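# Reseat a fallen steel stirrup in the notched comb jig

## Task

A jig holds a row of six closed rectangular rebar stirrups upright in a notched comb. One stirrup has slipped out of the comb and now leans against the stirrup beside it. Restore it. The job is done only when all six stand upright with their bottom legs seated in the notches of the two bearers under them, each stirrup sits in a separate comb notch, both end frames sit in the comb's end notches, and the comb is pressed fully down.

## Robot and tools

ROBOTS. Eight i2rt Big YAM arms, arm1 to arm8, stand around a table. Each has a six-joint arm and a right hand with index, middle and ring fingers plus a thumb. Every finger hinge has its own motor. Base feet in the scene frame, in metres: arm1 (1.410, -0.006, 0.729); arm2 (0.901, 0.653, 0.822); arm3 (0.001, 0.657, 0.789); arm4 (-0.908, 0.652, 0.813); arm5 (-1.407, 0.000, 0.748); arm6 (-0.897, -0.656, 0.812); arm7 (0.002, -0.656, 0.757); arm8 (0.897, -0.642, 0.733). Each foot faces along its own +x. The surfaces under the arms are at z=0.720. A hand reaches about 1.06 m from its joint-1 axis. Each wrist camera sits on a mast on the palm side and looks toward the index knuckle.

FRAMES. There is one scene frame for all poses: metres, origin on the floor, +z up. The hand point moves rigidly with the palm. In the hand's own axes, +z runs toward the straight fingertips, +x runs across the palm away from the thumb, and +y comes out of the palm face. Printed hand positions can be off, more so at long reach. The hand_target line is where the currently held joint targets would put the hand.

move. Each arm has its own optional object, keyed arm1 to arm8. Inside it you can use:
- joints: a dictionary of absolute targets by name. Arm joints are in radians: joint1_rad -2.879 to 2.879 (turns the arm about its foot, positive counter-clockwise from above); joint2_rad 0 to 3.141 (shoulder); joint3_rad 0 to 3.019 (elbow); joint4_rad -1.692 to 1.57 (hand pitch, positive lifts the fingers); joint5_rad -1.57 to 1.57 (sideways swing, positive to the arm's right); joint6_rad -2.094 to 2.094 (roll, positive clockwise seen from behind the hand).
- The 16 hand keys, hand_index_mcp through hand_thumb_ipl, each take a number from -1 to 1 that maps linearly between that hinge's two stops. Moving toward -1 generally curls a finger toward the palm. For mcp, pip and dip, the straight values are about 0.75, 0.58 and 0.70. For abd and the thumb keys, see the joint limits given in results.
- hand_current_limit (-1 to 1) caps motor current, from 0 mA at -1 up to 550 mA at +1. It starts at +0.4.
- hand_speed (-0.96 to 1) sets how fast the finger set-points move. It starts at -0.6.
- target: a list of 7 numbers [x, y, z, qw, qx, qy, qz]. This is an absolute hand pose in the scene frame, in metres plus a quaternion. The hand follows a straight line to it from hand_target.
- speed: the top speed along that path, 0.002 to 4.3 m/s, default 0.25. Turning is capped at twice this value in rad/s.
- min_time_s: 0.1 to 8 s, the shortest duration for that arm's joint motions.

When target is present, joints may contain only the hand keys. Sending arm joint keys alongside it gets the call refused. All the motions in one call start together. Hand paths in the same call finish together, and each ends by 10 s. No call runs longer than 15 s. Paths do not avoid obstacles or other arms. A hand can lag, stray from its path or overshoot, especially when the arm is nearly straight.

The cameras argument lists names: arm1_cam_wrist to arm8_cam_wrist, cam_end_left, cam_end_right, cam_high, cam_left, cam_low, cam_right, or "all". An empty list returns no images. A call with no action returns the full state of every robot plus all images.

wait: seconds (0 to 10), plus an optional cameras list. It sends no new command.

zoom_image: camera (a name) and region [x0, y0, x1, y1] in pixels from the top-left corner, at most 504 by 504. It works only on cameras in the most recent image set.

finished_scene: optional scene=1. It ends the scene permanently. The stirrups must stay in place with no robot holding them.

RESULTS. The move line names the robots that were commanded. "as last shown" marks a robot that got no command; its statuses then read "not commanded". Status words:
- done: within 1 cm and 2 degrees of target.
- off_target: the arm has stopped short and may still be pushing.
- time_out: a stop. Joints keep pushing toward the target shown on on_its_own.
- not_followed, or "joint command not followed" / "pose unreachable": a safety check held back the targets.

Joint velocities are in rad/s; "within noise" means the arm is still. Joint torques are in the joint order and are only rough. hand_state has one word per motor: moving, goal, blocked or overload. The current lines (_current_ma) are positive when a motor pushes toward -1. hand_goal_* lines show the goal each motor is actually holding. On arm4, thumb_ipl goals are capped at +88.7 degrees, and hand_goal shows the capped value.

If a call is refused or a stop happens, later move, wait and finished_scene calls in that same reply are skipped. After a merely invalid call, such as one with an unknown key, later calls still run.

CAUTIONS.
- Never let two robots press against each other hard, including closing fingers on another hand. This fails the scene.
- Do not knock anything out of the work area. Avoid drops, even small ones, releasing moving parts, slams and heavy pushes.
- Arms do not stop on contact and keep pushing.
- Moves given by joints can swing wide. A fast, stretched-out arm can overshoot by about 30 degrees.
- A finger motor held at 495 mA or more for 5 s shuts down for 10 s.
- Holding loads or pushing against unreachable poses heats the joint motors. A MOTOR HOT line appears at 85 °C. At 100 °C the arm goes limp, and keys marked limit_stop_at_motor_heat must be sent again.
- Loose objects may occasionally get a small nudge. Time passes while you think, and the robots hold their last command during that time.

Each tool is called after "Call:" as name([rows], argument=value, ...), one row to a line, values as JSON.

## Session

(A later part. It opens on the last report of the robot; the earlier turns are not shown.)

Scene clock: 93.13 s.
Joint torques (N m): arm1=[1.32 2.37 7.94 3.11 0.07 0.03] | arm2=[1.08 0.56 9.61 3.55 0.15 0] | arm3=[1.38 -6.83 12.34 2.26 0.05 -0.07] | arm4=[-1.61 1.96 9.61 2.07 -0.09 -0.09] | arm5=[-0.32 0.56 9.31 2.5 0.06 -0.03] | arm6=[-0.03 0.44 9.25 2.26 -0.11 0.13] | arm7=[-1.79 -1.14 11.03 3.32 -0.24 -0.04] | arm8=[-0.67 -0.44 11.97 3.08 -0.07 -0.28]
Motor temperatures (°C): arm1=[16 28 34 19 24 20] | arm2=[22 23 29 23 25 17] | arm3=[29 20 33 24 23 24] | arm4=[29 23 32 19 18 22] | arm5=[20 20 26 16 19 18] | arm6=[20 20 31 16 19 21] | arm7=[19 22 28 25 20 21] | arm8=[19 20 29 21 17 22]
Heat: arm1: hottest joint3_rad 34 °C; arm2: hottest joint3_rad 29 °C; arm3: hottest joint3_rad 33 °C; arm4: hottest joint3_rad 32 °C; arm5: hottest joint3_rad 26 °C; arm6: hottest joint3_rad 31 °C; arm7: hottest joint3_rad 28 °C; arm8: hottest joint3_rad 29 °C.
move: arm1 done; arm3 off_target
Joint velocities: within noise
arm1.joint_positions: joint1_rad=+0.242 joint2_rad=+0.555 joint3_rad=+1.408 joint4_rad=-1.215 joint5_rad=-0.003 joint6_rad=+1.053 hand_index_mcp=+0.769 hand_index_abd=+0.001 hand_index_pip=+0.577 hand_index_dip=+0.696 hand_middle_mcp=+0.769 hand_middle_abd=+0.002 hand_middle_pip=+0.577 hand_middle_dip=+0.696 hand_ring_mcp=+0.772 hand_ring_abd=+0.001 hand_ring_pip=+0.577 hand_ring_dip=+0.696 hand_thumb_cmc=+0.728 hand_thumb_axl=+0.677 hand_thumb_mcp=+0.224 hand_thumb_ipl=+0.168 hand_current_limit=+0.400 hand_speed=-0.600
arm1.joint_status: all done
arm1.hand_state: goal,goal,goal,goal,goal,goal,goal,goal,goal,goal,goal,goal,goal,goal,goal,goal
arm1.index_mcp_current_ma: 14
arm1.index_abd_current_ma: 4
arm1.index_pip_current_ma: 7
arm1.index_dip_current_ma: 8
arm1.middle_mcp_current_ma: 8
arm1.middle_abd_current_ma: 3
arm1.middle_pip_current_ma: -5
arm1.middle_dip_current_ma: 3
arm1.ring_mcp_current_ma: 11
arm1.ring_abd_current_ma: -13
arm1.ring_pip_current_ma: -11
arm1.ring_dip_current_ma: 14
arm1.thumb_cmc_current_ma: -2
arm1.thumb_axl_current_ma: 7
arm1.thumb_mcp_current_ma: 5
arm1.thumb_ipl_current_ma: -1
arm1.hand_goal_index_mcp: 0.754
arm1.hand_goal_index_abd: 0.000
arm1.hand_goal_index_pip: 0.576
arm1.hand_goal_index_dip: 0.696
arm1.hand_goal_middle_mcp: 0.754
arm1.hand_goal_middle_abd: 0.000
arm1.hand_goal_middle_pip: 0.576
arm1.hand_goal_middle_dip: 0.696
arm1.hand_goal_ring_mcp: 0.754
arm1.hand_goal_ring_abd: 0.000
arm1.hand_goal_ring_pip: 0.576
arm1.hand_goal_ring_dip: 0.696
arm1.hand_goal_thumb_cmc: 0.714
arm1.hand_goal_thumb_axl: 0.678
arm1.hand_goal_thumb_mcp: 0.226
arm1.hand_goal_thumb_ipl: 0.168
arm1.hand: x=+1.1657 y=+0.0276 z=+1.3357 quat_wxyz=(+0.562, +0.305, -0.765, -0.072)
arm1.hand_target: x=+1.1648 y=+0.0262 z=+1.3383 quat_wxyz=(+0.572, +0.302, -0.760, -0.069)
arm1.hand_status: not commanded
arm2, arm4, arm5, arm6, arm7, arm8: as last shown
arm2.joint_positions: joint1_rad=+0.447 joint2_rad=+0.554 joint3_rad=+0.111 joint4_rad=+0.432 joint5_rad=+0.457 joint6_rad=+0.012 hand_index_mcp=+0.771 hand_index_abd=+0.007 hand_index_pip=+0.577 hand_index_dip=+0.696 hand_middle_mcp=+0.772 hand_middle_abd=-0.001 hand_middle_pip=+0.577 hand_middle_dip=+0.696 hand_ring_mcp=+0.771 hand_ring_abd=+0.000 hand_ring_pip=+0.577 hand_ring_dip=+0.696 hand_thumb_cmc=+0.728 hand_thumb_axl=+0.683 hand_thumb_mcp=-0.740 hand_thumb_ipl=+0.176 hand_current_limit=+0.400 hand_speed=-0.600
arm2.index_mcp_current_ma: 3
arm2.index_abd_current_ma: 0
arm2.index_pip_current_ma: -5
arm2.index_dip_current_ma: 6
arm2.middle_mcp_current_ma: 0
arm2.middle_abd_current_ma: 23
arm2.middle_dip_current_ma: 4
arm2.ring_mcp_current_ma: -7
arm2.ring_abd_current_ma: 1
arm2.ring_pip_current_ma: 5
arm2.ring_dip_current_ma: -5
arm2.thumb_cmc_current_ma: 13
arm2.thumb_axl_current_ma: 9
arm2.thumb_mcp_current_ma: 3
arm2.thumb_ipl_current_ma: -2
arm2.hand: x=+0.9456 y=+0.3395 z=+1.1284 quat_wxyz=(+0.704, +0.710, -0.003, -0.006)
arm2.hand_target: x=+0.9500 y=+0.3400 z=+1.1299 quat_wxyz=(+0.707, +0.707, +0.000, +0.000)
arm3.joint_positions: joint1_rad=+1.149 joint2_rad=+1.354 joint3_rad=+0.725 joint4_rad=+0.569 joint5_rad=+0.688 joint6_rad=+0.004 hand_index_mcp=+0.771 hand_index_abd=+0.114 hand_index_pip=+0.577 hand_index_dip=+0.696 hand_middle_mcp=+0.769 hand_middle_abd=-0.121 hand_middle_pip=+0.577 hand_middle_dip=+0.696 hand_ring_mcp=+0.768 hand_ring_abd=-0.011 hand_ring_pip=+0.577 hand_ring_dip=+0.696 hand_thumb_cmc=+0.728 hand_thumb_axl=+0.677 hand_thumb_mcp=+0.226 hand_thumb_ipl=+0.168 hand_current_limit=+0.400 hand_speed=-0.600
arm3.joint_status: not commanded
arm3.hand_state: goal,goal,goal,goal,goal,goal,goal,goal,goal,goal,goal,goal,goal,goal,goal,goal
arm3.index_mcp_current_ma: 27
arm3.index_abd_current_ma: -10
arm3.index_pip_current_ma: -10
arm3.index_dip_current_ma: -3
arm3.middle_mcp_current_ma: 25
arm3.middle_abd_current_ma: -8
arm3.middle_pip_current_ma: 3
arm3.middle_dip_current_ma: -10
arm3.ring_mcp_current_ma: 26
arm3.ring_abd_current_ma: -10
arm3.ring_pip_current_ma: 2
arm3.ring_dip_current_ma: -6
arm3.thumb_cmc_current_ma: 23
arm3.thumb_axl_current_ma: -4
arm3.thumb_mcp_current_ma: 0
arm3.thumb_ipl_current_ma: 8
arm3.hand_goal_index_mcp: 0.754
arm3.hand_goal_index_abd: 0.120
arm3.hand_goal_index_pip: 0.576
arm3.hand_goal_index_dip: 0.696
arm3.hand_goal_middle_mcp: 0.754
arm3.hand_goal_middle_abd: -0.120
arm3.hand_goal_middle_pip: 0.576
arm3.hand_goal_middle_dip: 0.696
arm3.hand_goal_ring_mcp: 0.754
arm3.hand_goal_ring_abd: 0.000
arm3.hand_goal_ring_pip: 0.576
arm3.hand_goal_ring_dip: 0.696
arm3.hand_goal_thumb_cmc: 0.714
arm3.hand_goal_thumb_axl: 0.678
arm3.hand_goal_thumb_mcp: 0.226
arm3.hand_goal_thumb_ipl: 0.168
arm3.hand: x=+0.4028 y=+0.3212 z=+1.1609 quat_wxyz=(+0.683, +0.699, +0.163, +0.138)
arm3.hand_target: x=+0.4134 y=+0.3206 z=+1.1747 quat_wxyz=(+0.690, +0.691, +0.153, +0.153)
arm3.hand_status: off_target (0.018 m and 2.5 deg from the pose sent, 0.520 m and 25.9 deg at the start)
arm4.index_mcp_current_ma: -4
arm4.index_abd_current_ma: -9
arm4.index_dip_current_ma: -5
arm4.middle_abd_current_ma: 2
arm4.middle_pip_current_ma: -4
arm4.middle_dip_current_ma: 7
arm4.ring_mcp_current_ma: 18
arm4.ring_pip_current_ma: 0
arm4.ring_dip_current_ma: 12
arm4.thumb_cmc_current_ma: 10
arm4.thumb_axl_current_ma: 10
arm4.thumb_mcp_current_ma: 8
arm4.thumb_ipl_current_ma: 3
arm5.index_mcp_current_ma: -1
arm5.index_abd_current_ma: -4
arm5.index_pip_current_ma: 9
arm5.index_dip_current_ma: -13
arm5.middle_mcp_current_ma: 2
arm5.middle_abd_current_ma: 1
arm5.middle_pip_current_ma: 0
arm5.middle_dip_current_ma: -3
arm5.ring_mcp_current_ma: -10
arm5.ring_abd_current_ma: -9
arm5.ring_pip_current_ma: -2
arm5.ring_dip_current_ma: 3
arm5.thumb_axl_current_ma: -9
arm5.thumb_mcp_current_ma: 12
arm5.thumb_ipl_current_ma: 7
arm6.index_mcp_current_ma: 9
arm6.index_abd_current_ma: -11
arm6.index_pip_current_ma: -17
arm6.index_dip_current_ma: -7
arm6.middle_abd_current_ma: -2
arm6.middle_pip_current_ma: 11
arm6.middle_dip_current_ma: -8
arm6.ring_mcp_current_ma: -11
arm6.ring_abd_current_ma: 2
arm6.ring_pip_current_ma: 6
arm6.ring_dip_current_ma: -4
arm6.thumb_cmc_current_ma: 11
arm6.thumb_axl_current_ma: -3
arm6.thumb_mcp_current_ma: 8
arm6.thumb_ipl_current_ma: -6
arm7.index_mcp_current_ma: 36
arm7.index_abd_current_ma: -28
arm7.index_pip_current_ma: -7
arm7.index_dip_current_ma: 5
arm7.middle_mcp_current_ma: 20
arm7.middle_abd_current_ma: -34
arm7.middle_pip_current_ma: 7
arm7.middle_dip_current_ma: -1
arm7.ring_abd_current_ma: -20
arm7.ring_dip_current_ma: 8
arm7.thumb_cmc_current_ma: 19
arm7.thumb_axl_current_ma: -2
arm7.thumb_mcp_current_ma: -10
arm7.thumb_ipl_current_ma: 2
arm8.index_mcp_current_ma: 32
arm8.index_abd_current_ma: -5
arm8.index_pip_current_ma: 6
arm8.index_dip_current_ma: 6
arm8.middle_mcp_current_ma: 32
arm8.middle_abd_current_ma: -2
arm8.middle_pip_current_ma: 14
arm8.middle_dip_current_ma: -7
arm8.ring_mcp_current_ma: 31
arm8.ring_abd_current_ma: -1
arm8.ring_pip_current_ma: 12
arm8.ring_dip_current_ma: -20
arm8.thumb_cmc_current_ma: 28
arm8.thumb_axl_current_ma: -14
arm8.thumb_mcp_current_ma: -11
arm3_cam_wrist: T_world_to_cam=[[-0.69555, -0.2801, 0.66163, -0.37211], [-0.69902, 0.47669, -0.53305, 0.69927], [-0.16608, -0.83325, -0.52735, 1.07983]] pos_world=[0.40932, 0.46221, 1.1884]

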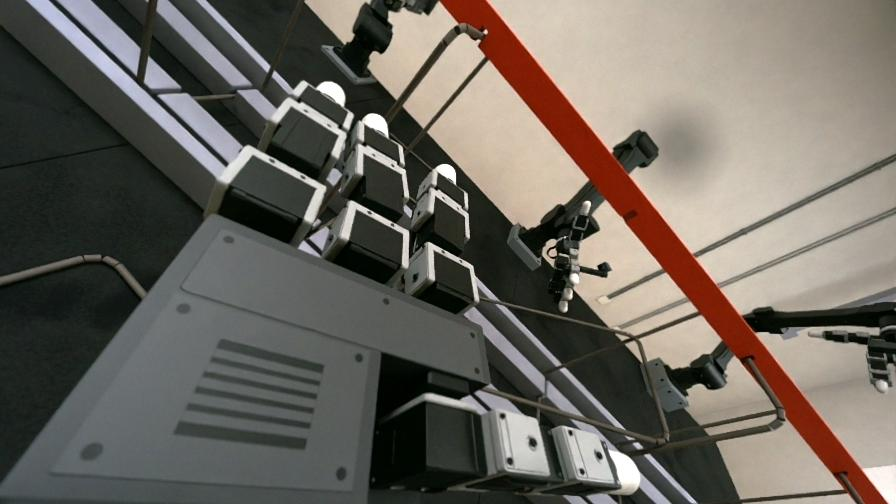

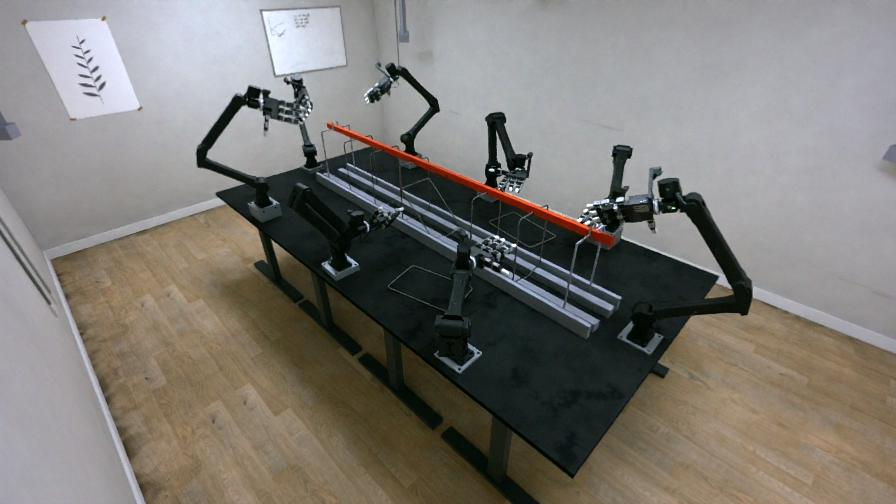

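Call:
move(arm4={"target": [-0.1965, 0.30, 1.185, 0.683, 0.683, 0.183, 0.183], "speed": 0.25, "joints": {"hand_index_abd": 0.12, "hand_middle_abd": -0.12}}, arm7={"target": [-0.018, -0.285, 1.06, 0.2988, -0.2988, 0.6409, 0.6409], "speed": 0.1}, arm3={"target": [0.43, 0.29, 1.175, 0.6903, 0.6903, 0.153, 0.153], "speed": 0.1}, cameras=["arm3_cam_wrist", "arm4_cam_wrist", "arm7_cam_wrist", "cam_right", "cam_left"])

Call:
zoom_image(camera="arm3_cam_wrist", region=[280, 0, 580, 250])

Call:
zoom_image(camera="arm4_cam_wrist", region=[280, 0, 580, 250])

Call:
zoom_image(camera="arm7_cam_wrist", region=[300, 0, 600, 250])

Call:
zoom_image(camera="cam_left", region=[0, 130, 290, 370])

Call:
zoom_image(camera="cam_right", region=[80, 150, 370, 390])

Scene clock: 98.93 s.
Joint torques (N m): arm1=[1.44 1.67 8.05 3.14 0.06 0.03] | arm2=[1.08 0.56 9.61 3.55 0.14 0] | arm3=[-0.85 -7.82 12.38 2.26 -0.08 -0.09] | arm4=[-1.96 -23.77 13.12 1.39 -0.15 -0.2] | arm5=[-0.32 0.56 9.31 2.5 0.06 -0.03] | arm6=[-0.03 0.44 9.25 2.26 -0.11 0.13] | arm7=[-1.73 -2.49 14.79 2.21 -0.28 -0.05] | arm8=[-0.56 -0.56 11.95 3.1 -0.07 -0.28]
Motor temperatures (°C): arm1=[16 28 33 19 24 20] | arm2=[22 23 29 23 25 17] | arm3=[29 20 33 24 23 24] | arm4=[29 23 33 19 18 22] | arm5=[20 20 26 16 19 18] | arm6=[20 20 31 16 19 21] | arm7=[19 22 29 24 20 20] | arm8=[19 20 29 21 17 22]
Heat: arm1: hottest joint3_rad 33 °C; arm2: hottest joint3_rad 29 °C; arm3: hottest joint3_rad 33 °C; arm4: hottest joint3_rad 33 °C; arm5: hottest joint3_rad 26 °C; arm6: hottest joint3_rad 31 °C; arm7: hottest joint3_rad 29 °C; arm8: hottest joint3_rad 29 °C.
move: arm3 off_target; arm4 off_target; arm7 off_target
Joint velocities: within noise
arm1, arm2, arm5, arm6, arm8: as last shown
arm1.index_mcp_current_ma: 13
arm1.index_pip_current_ma: 8
arm1.index_dip_current_ma: -5
arm1.middle_abd_current_ma: -9
arm1.middle_pip_current_ma: -13
arm1.middle_dip_current_ma: 0
arm1.ring_mcp_current_ma: 8
arm1.ring_abd_current_ma: 4
arm1.ring_pip_current_ma: -3
arm1.ring_dip_current_ma: 12
arm1.thumb_cmc_current_ma: -6
arm1.thumb_axl_current_ma: 10
arm1.thumb_mcp_current_ma: -3
arm1.thumb_ipl_current_ma: 5
arm1.hand: x=+1.1657 y=+0.0276 z=+1.3357 quat_wxyz=(+0.562, +0.304, -0.765, -0.071)
arm2.index_mcp_current_ma: 0
arm2.index_abd_current_ma: 12
arm2.index_pip_current_ma: -3
arm2.index_dip_current_ma: 11
arm2.middle_mcp_current_ma: 7
arm2.middle_abd_current_ma: -5
arm2.middle_pip_current_ma: -1
arm2.middle_dip_current_ma: -2
arm2.ring_mcp_current_ma: -3
arm2.ring_abd_current_ma: -3
arm2.ring_pip_current_ma: -1
arm2.ring_dip_current_ma: -6
arm2.thumb_cmc_current_ma: 11
arm2.thumb_axl_current_ma: 2
arm2.thumb_mcp_current_ma: 7
arm2.thumb_ipl_current_ma: -4
arm3.joint_positions: joint1_rad=+1.126 joint2_rad=+1.425 joint3_rad=+0.797 joint4_rad=+0.571 joint5_rad=+0.645 joint6_rad=+0.004 hand_index_mcp=+0.771 hand_index_abd=+0.114 hand_index_pip=+0.577 hand_index_dip=+0.696 hand_middle_mcp=+0.769 hand_middle_abd=-0.121 hand_middle_pip=+0.577 hand_middle_dip=+0.696 hand_ring_mcp=+0.768 hand_ring_abd=-0.011 hand_ring_pip=+0.577 hand_ring_dip=+0.696 hand_thumb_cmc=+0.728 hand_thumb_axl=+0.677 hand_thumb_mcp=+0.226 hand_thumb_ipl=+0.168 hand_current_limit=+0.400 hand_speed=-0.600
arm3.joint_status: not commanded
arm3.hand_state: goal,goal,goal,goal,goal,goal,goal,goal,goal,goal,goal,goal,goal,goal,goal,goal
arm3.index_mcp_current_ma: 24
arm3.index_abd_current_ma: -8
arm3.index_pip_current_ma: -8
arm3.index_dip_current_ma: -3
arm3.middle_mcp_current_ma: 24
arm3.middle_abd_current_ma: -5
arm3.middle_pip_current_ma: 4
arm3.middle_dip_current_ma: -12
arm3.ring_mcp_current_ma: 28
arm3.ring_abd_current_ma: -11
arm3.ring_pip_current_ma: -3
arm3.ring_dip_current_ma: -3
arm3.thumb_cmc_current_ma: 15
arm3.thumb_axl_current_ma: -3
arm3.thumb_mcp_current_ma: -3
arm3.thumb_ipl_current_ma: 12
arm3.hand_goal_index_mcp: 0.754
arm3.hand_goal_index_abd: 0.120
arm3.hand_goal_index_pip: 0.576
arm3.hand_goal_index_dip: 0.696
arm3.hand_goal_middle_mcp: 0.754
arm3.hand_goal_middle_abd: -0.120
arm3.hand_goal_middle_pip: 0.576
arm3.hand_goal_middle_dip: 0.696
arm3.hand_goal_ring_mcp: 0.754
arm3.hand_goal_ring_abd: 0.000
arm3.hand_goal_ring_pip: 0.576
arm3.hand_goal_ring_dip: 0.696
arm3.hand_goal_thumb_cmc: 0.714
arm3.hand_goal_thumb_axl: 0.678
arm3.hand_goal_thumb_mcp: 0.226
arm3.hand_goal_thumb_ipl: 0.168
arm3.hand: x=+0.4264 y=+0.3018 z=+1.1621 quat_wxyz=(+0.681, +0.697, +0.169, +0.146)
arm3.hand_target: x=+0.4293 y=+0.2906 z=+1.1747 quat_wxyz=(+0.690, +0.690, +0.153, +0.153)
arm3.hand_status: off_target (0.018 m and 2.4 deg from the pose sent, 0.044 m and 2.5 deg at the start)
arm4.joint_positions: joint1_rad=+1.319 joint2_rad=+2.014 joint3_rad=+1.549 joint4_rad=+0.435 joint5_rad=+0.768 joint6_rad=+0.002 hand_index_mcp=+0.762 hand_index_abd=+0.116 hand_index_pip=+0.577 hand_index_dip=+0.696 hand_middle_mcp=+0.762 hand_middle_abd=-0.121 hand_middle_pip=+0.577 hand_middle_dip=+0.696 hand_ring_mcp=+0.762 hand_ring_abd=-0.005 hand_ring_pip=+0.577 hand_ring_dip=+0.696 hand_thumb_cmc=+0.721 hand_thumb_axl=+0.677 hand_thumb_mcp=+0.226 hand_thumb_ipl=+0.168 hand_current_limit=+0.400 hand_speed=-0.600
arm4.joint_status: all done
arm4.hand_state: goal,goal,goal,goal,goal,goal,goal,goal,goal,goal,goal,goal,goal,goal,goal,goal
arm4.index_mcp_current_ma: 28
arm4.index_abd_current_ma: -6
arm4.index_pip_current_ma: 13
arm4.index_dip_current_ma: 9
arm4.middle_mcp_current_ma: 13
arm4.middle_abd_current_ma: 5
arm4.middle_pip_current_ma: -6
arm4.middle_dip_current_ma: 3
arm4.ring_mcp_current_ma: 42
arm4.ring_abd_current_ma: -7
arm4.ring_pip_current_ma: 6
arm4.ring_dip_current_ma: 0
arm4.thumb_cmc_current_ma: 30
arm4.thumb_axl_current_ma: 3
arm4.thumb_mcp_current_ma: 4
arm4.thumb_ipl_current_ma: -9
arm4.hand_goal_index_mcp: 0.754
arm4.hand_goal_index_abd: 0.120
arm4.hand_goal_index_pip: 0.576
arm4.hand_goal_index_dip: 0.696
arm4.hand_goal_middle_mcp: 0.754
arm4.hand_goal_middle_abd: -0.120
arm4.hand_goal_middle_pip: 0.576
arm4.hand_goal_middle_dip: 0.696
arm4.hand_goal_ring_mcp: 0.754
arm4.hand_goal_ring_abd: 0.000
arm4.hand_goal_ring_pip: 0.576
arm4.hand_goal_ring_dip: 0.696
arm4.hand_goal_thumb_cmc: 0.714
arm4.hand_goal_thumb_axl: 0.678
arm4.hand_goal_thumb_mcp: 0.226
arm4.hand_goal_thumb_ipl: 0.168
arm4.hand: x=-0.2041 y=+0.3076 z=+1.1680 quat_wxyz=(+0.675, +0.690, +0.190, +0.180)
arm4.hand_target: x=-0.1980 y=+0.3006 z=+1.1849 quat_wxyz=(+0.683, +0.683, +0.183, +0.183)
arm4.hand_status: off_target (0.020 m and 1.5 deg from the pose sent, 0.880 m and 82.6 deg at the start)
arm5.index_mcp_current_ma: -2
arm5.index_dip_current_ma: -7
arm5.middle_mcp_current_ma: 9
arm5.middle_pip_current_ma: 3
arm5.middle_dip_current_ma: -8
arm5.ring_mcp_current_ma: -8
arm5.ring_abd_current_ma: -13
arm5.ring_pip_current_ma: 1
arm5.ring_dip_current_ma: 2
arm5.thumb_cmc_current_ma: -2
arm5.thumb_mcp_current_ma: 7
arm5.thumb_ipl_current_ma: 2
arm6.index_mcp_current_ma: 25
arm6.index_abd_current_ma: -22
arm6.index_pip_current_ma: 8
arm6.index_dip_current_ma: 7
arm6.middle_mcp_current_ma: -22
arm6.middle_pip_current_ma: 1
arm6.middle_dip_current_ma: -19
arm6.ring_mcp_current_ma: 1
arm6.ring_abd_current_ma: -17
arm6.ring_pip_current_ma: 3
arm6.ring_dip_current_ma: -26
arm6.thumb_axl_current_ma: -10
arm6.thumb_mcp_current_ma: -5
arm6.thumb_ipl_current_ma: -3
arm7.joint_positions: joint1_rad=-0.091 joint2_rad=+0.850 joint3_rad=+0.147 joint4_rad=+0.635 joint5_rad=-0.135 joint6_rad=-0.873 hand_index_mcp=+0.761 hand_index_abd=+0.142 hand_index_pip=+0.577 hand_index_dip=+0.696 hand_middle_mcp=+0.762 hand_middle_abd=+0.108 hand_middle_pip=+0.577 hand_middle_dip=+0.696 hand_ring_mcp=+0.760 hand_ring_abd=+0.111 hand_ring_pip=+0.577 hand_ring_dip=+0.696 hand_thumb_cmc=+0.720 hand_thumb_axl=+0.677 hand_thumb_mcp=+0.226 hand_thumb_ipl=+0.168 hand_current_limit=+0.400 hand_speed=-0.600
arm7.joint_status: not commanded
arm7.hand_state: goal,goal,goal,goal,goal,goal,goal,goal,goal,goal,goal,goal,goal,goal,goal,goal
arm7.index_mcp_current_ma: 36
arm7.index_abd_current_ma: -27
arm7.index_pip_current_ma: -3
arm7.index_dip_current_ma: 7
arm7.middle_mcp_current_ma: 21
arm7.middle_abd_current_ma: -31
arm7.middle_pip_current_ma: 7
arm7.middle_dip_current_ma: 1
arm7.ring_mcp_current_ma: 26
arm7.ring_abd_current_ma: -19
arm7.ring_pip_current_ma: -2
arm7.ring_dip_current_ma: 6
arm7.thumb_cmc_current_ma: 18
arm7.thumb_axl_current_ma: -1
arm7.thumb_mcp_current_ma: -6
arm7.thumb_ipl_current_ma: 3
arm7.hand_goal_index_mcp: 0.754
arm7.hand_goal_index_abd: 0.150
arm7.hand_goal_index_pip: 0.576
arm7.hand_goal_index_dip: 0.696
arm7.hand_goal_middle_mcp: 0.754
arm7.hand_goal_middle_abd: 0.120
arm7.hand_goal_middle_pip: 0.576
arm7.hand_goal_middle_dip: 0.696
arm7.hand_goal_ring_mcp: 0.754
arm7.hand_goal_ring_abd: 0.120
arm7.hand_goal_ring_pip: 0.576
arm7.hand_goal_ring_dip: 0.696
arm7.hand_goal_thumb_cmc: 0.714
arm7.hand_goal_thumb_axl: 0.678
arm7.hand_goal_thumb_mcp: 0.226
arm7.hand_goal_thumb_ipl: 0.168
arm7.hand: x=-0.0228 y=-0.2948 z=+1.0307 quat_wxyz=(+0.282, -0.304, +0.659, +0.627)
arm7.hand_target: x=-0.0180 y=-0.2868 z=+1.0598 quat_wxyz=(+0.299, -0.299, +0.641, +0.641)
arm7.hand_status: off_target (0.031 m and 3.3 deg from the pose sent, 0.087 m and 2.9 deg at the start)
arm8.index_mcp_current_ma: 31
arm8.index_abd_current_ma: 6
arm8.index_pip_current_ma: 13
arm8.index_dip_current_ma: 8
arm8.middle_mcp_current_ma: 37
arm8.middle_abd_current_ma: 25
arm8.middle_pip_current_ma: 10
arm8.middle_dip_current_ma: -22
arm8.ring_mcp_current_ma: 20
arm8.ring_abd_current_ma: 4
arm8.ring_pip_current_ma: -7
arm8.ring_dip_current_ma: -12
arm8.thumb_cmc_current_ma: 11
arm8.thumb_axl_current_ma: -10
arm8.thumb_mcp_current_ma: -17
arm8.thumb_ipl_current_ma: 11
pictures: arm3_cam_wrist, arm4_cam_wrist, arm7_cam_wrist, cam_left, cam_right
arm3_cam_wrist: T_world_to_cam=[[-0.69199, -0.29483, 0.65895, -0.3558], [-0.70678, 0.46257, -0.53525, 0.73572], [-0.14701, -0.83612, -0.52848, 1.06219]] pos_world=[0.42993, 0.44289, 1.18959]
arm4_cam_wrist: T_world_to_cam=[[-0.68409, -0.37614, 0.62494, -0.725], [-0.72796, 0.4059, -0.55256, 0.32832], [-0.04582, -0.83293, -0.55148, 1.01842]] pos_world=[-0.2103, 0.44231, 1.19614]
arm7_cam_wrist: T_world_to_cam=[[0.06287, 0.06162, 0.99612, -0.97525], [0.65662, -0.7542, 0.00521, -0.26367], [0.75159, 0.65375, -0.08787, 0.42085]] pos_world=[-0.08187, -0.4139, 1.00982]

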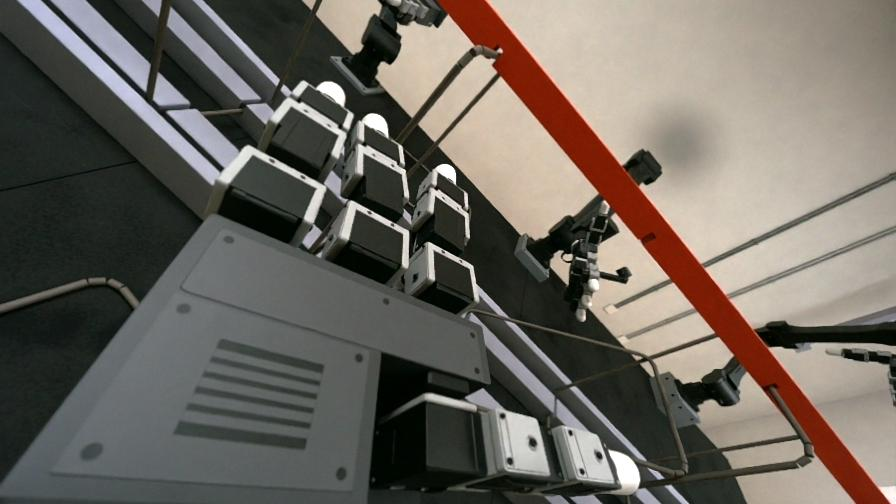

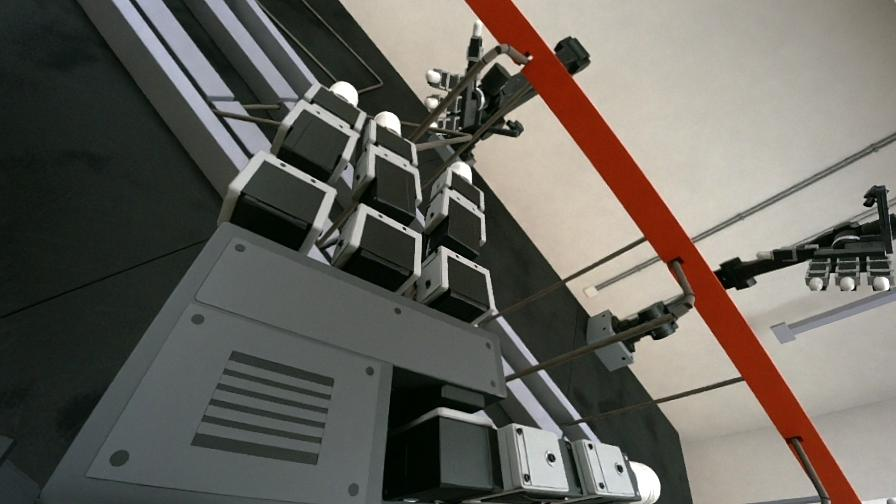

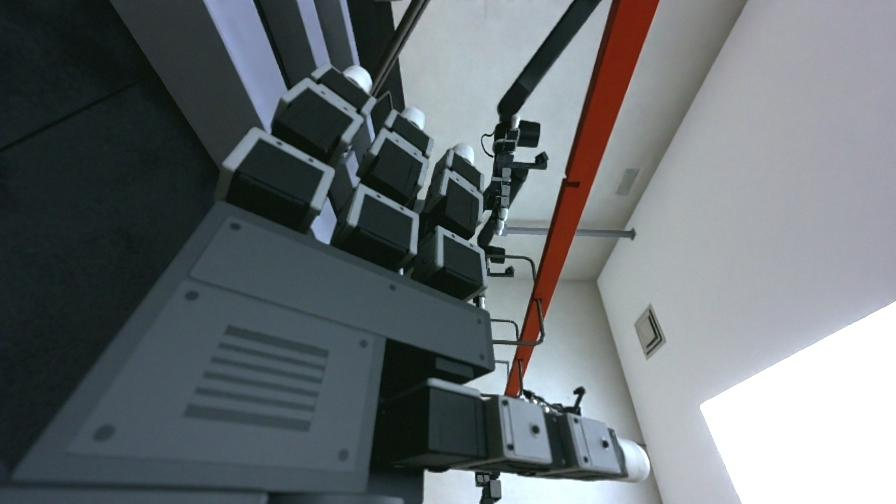

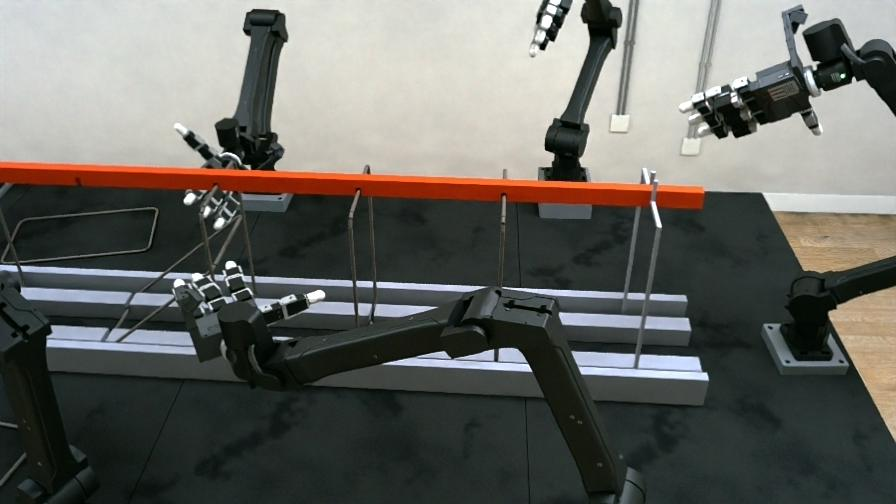

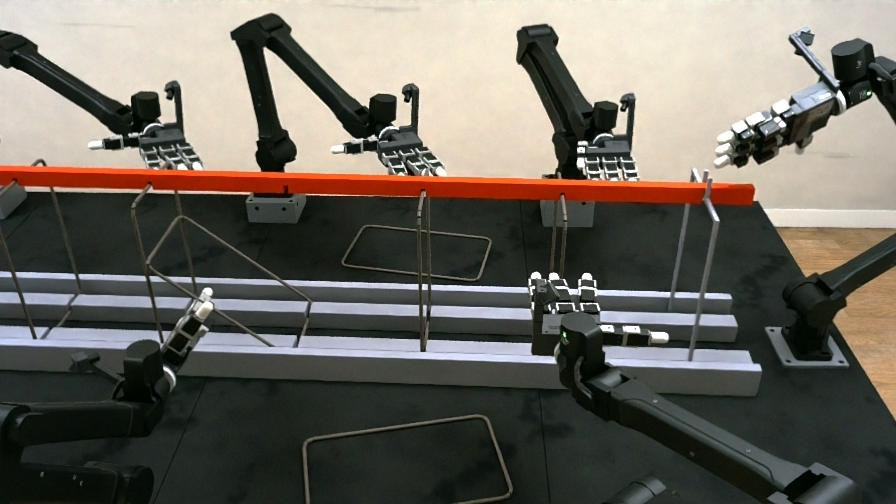

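Scaled by 1.680.

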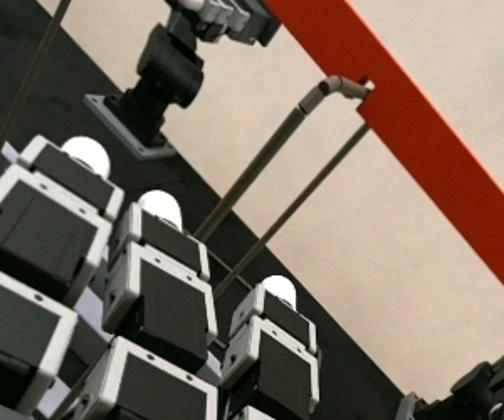

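Scaled by 1.680.

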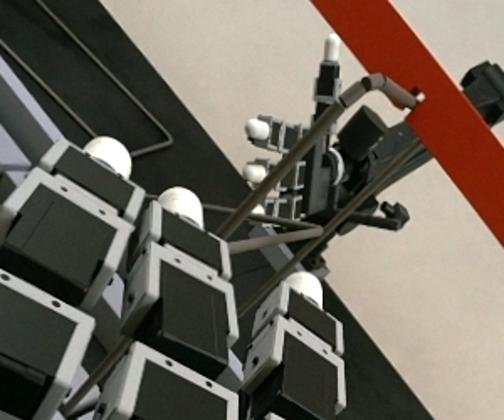

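Scaled by 1.680.

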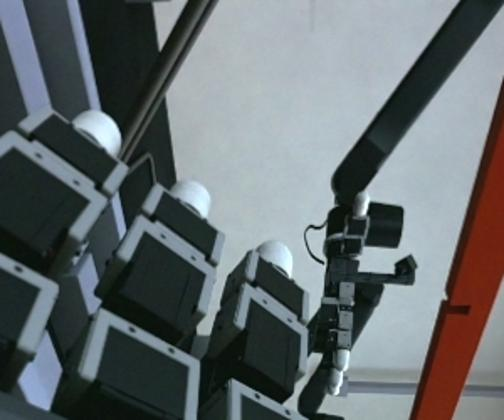

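Scaled by 1.738.

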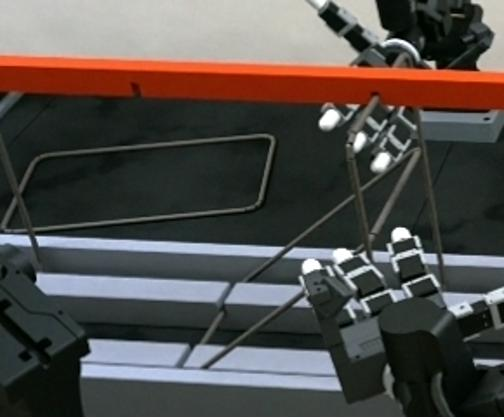

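Scaled by 1.738.

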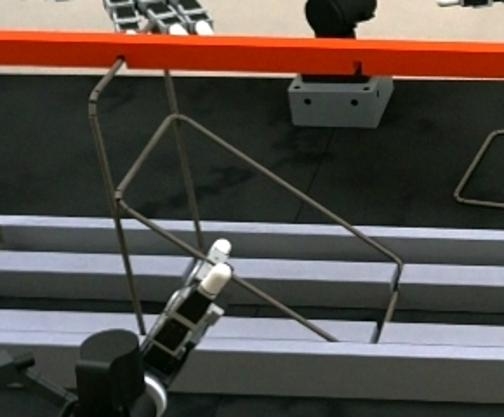

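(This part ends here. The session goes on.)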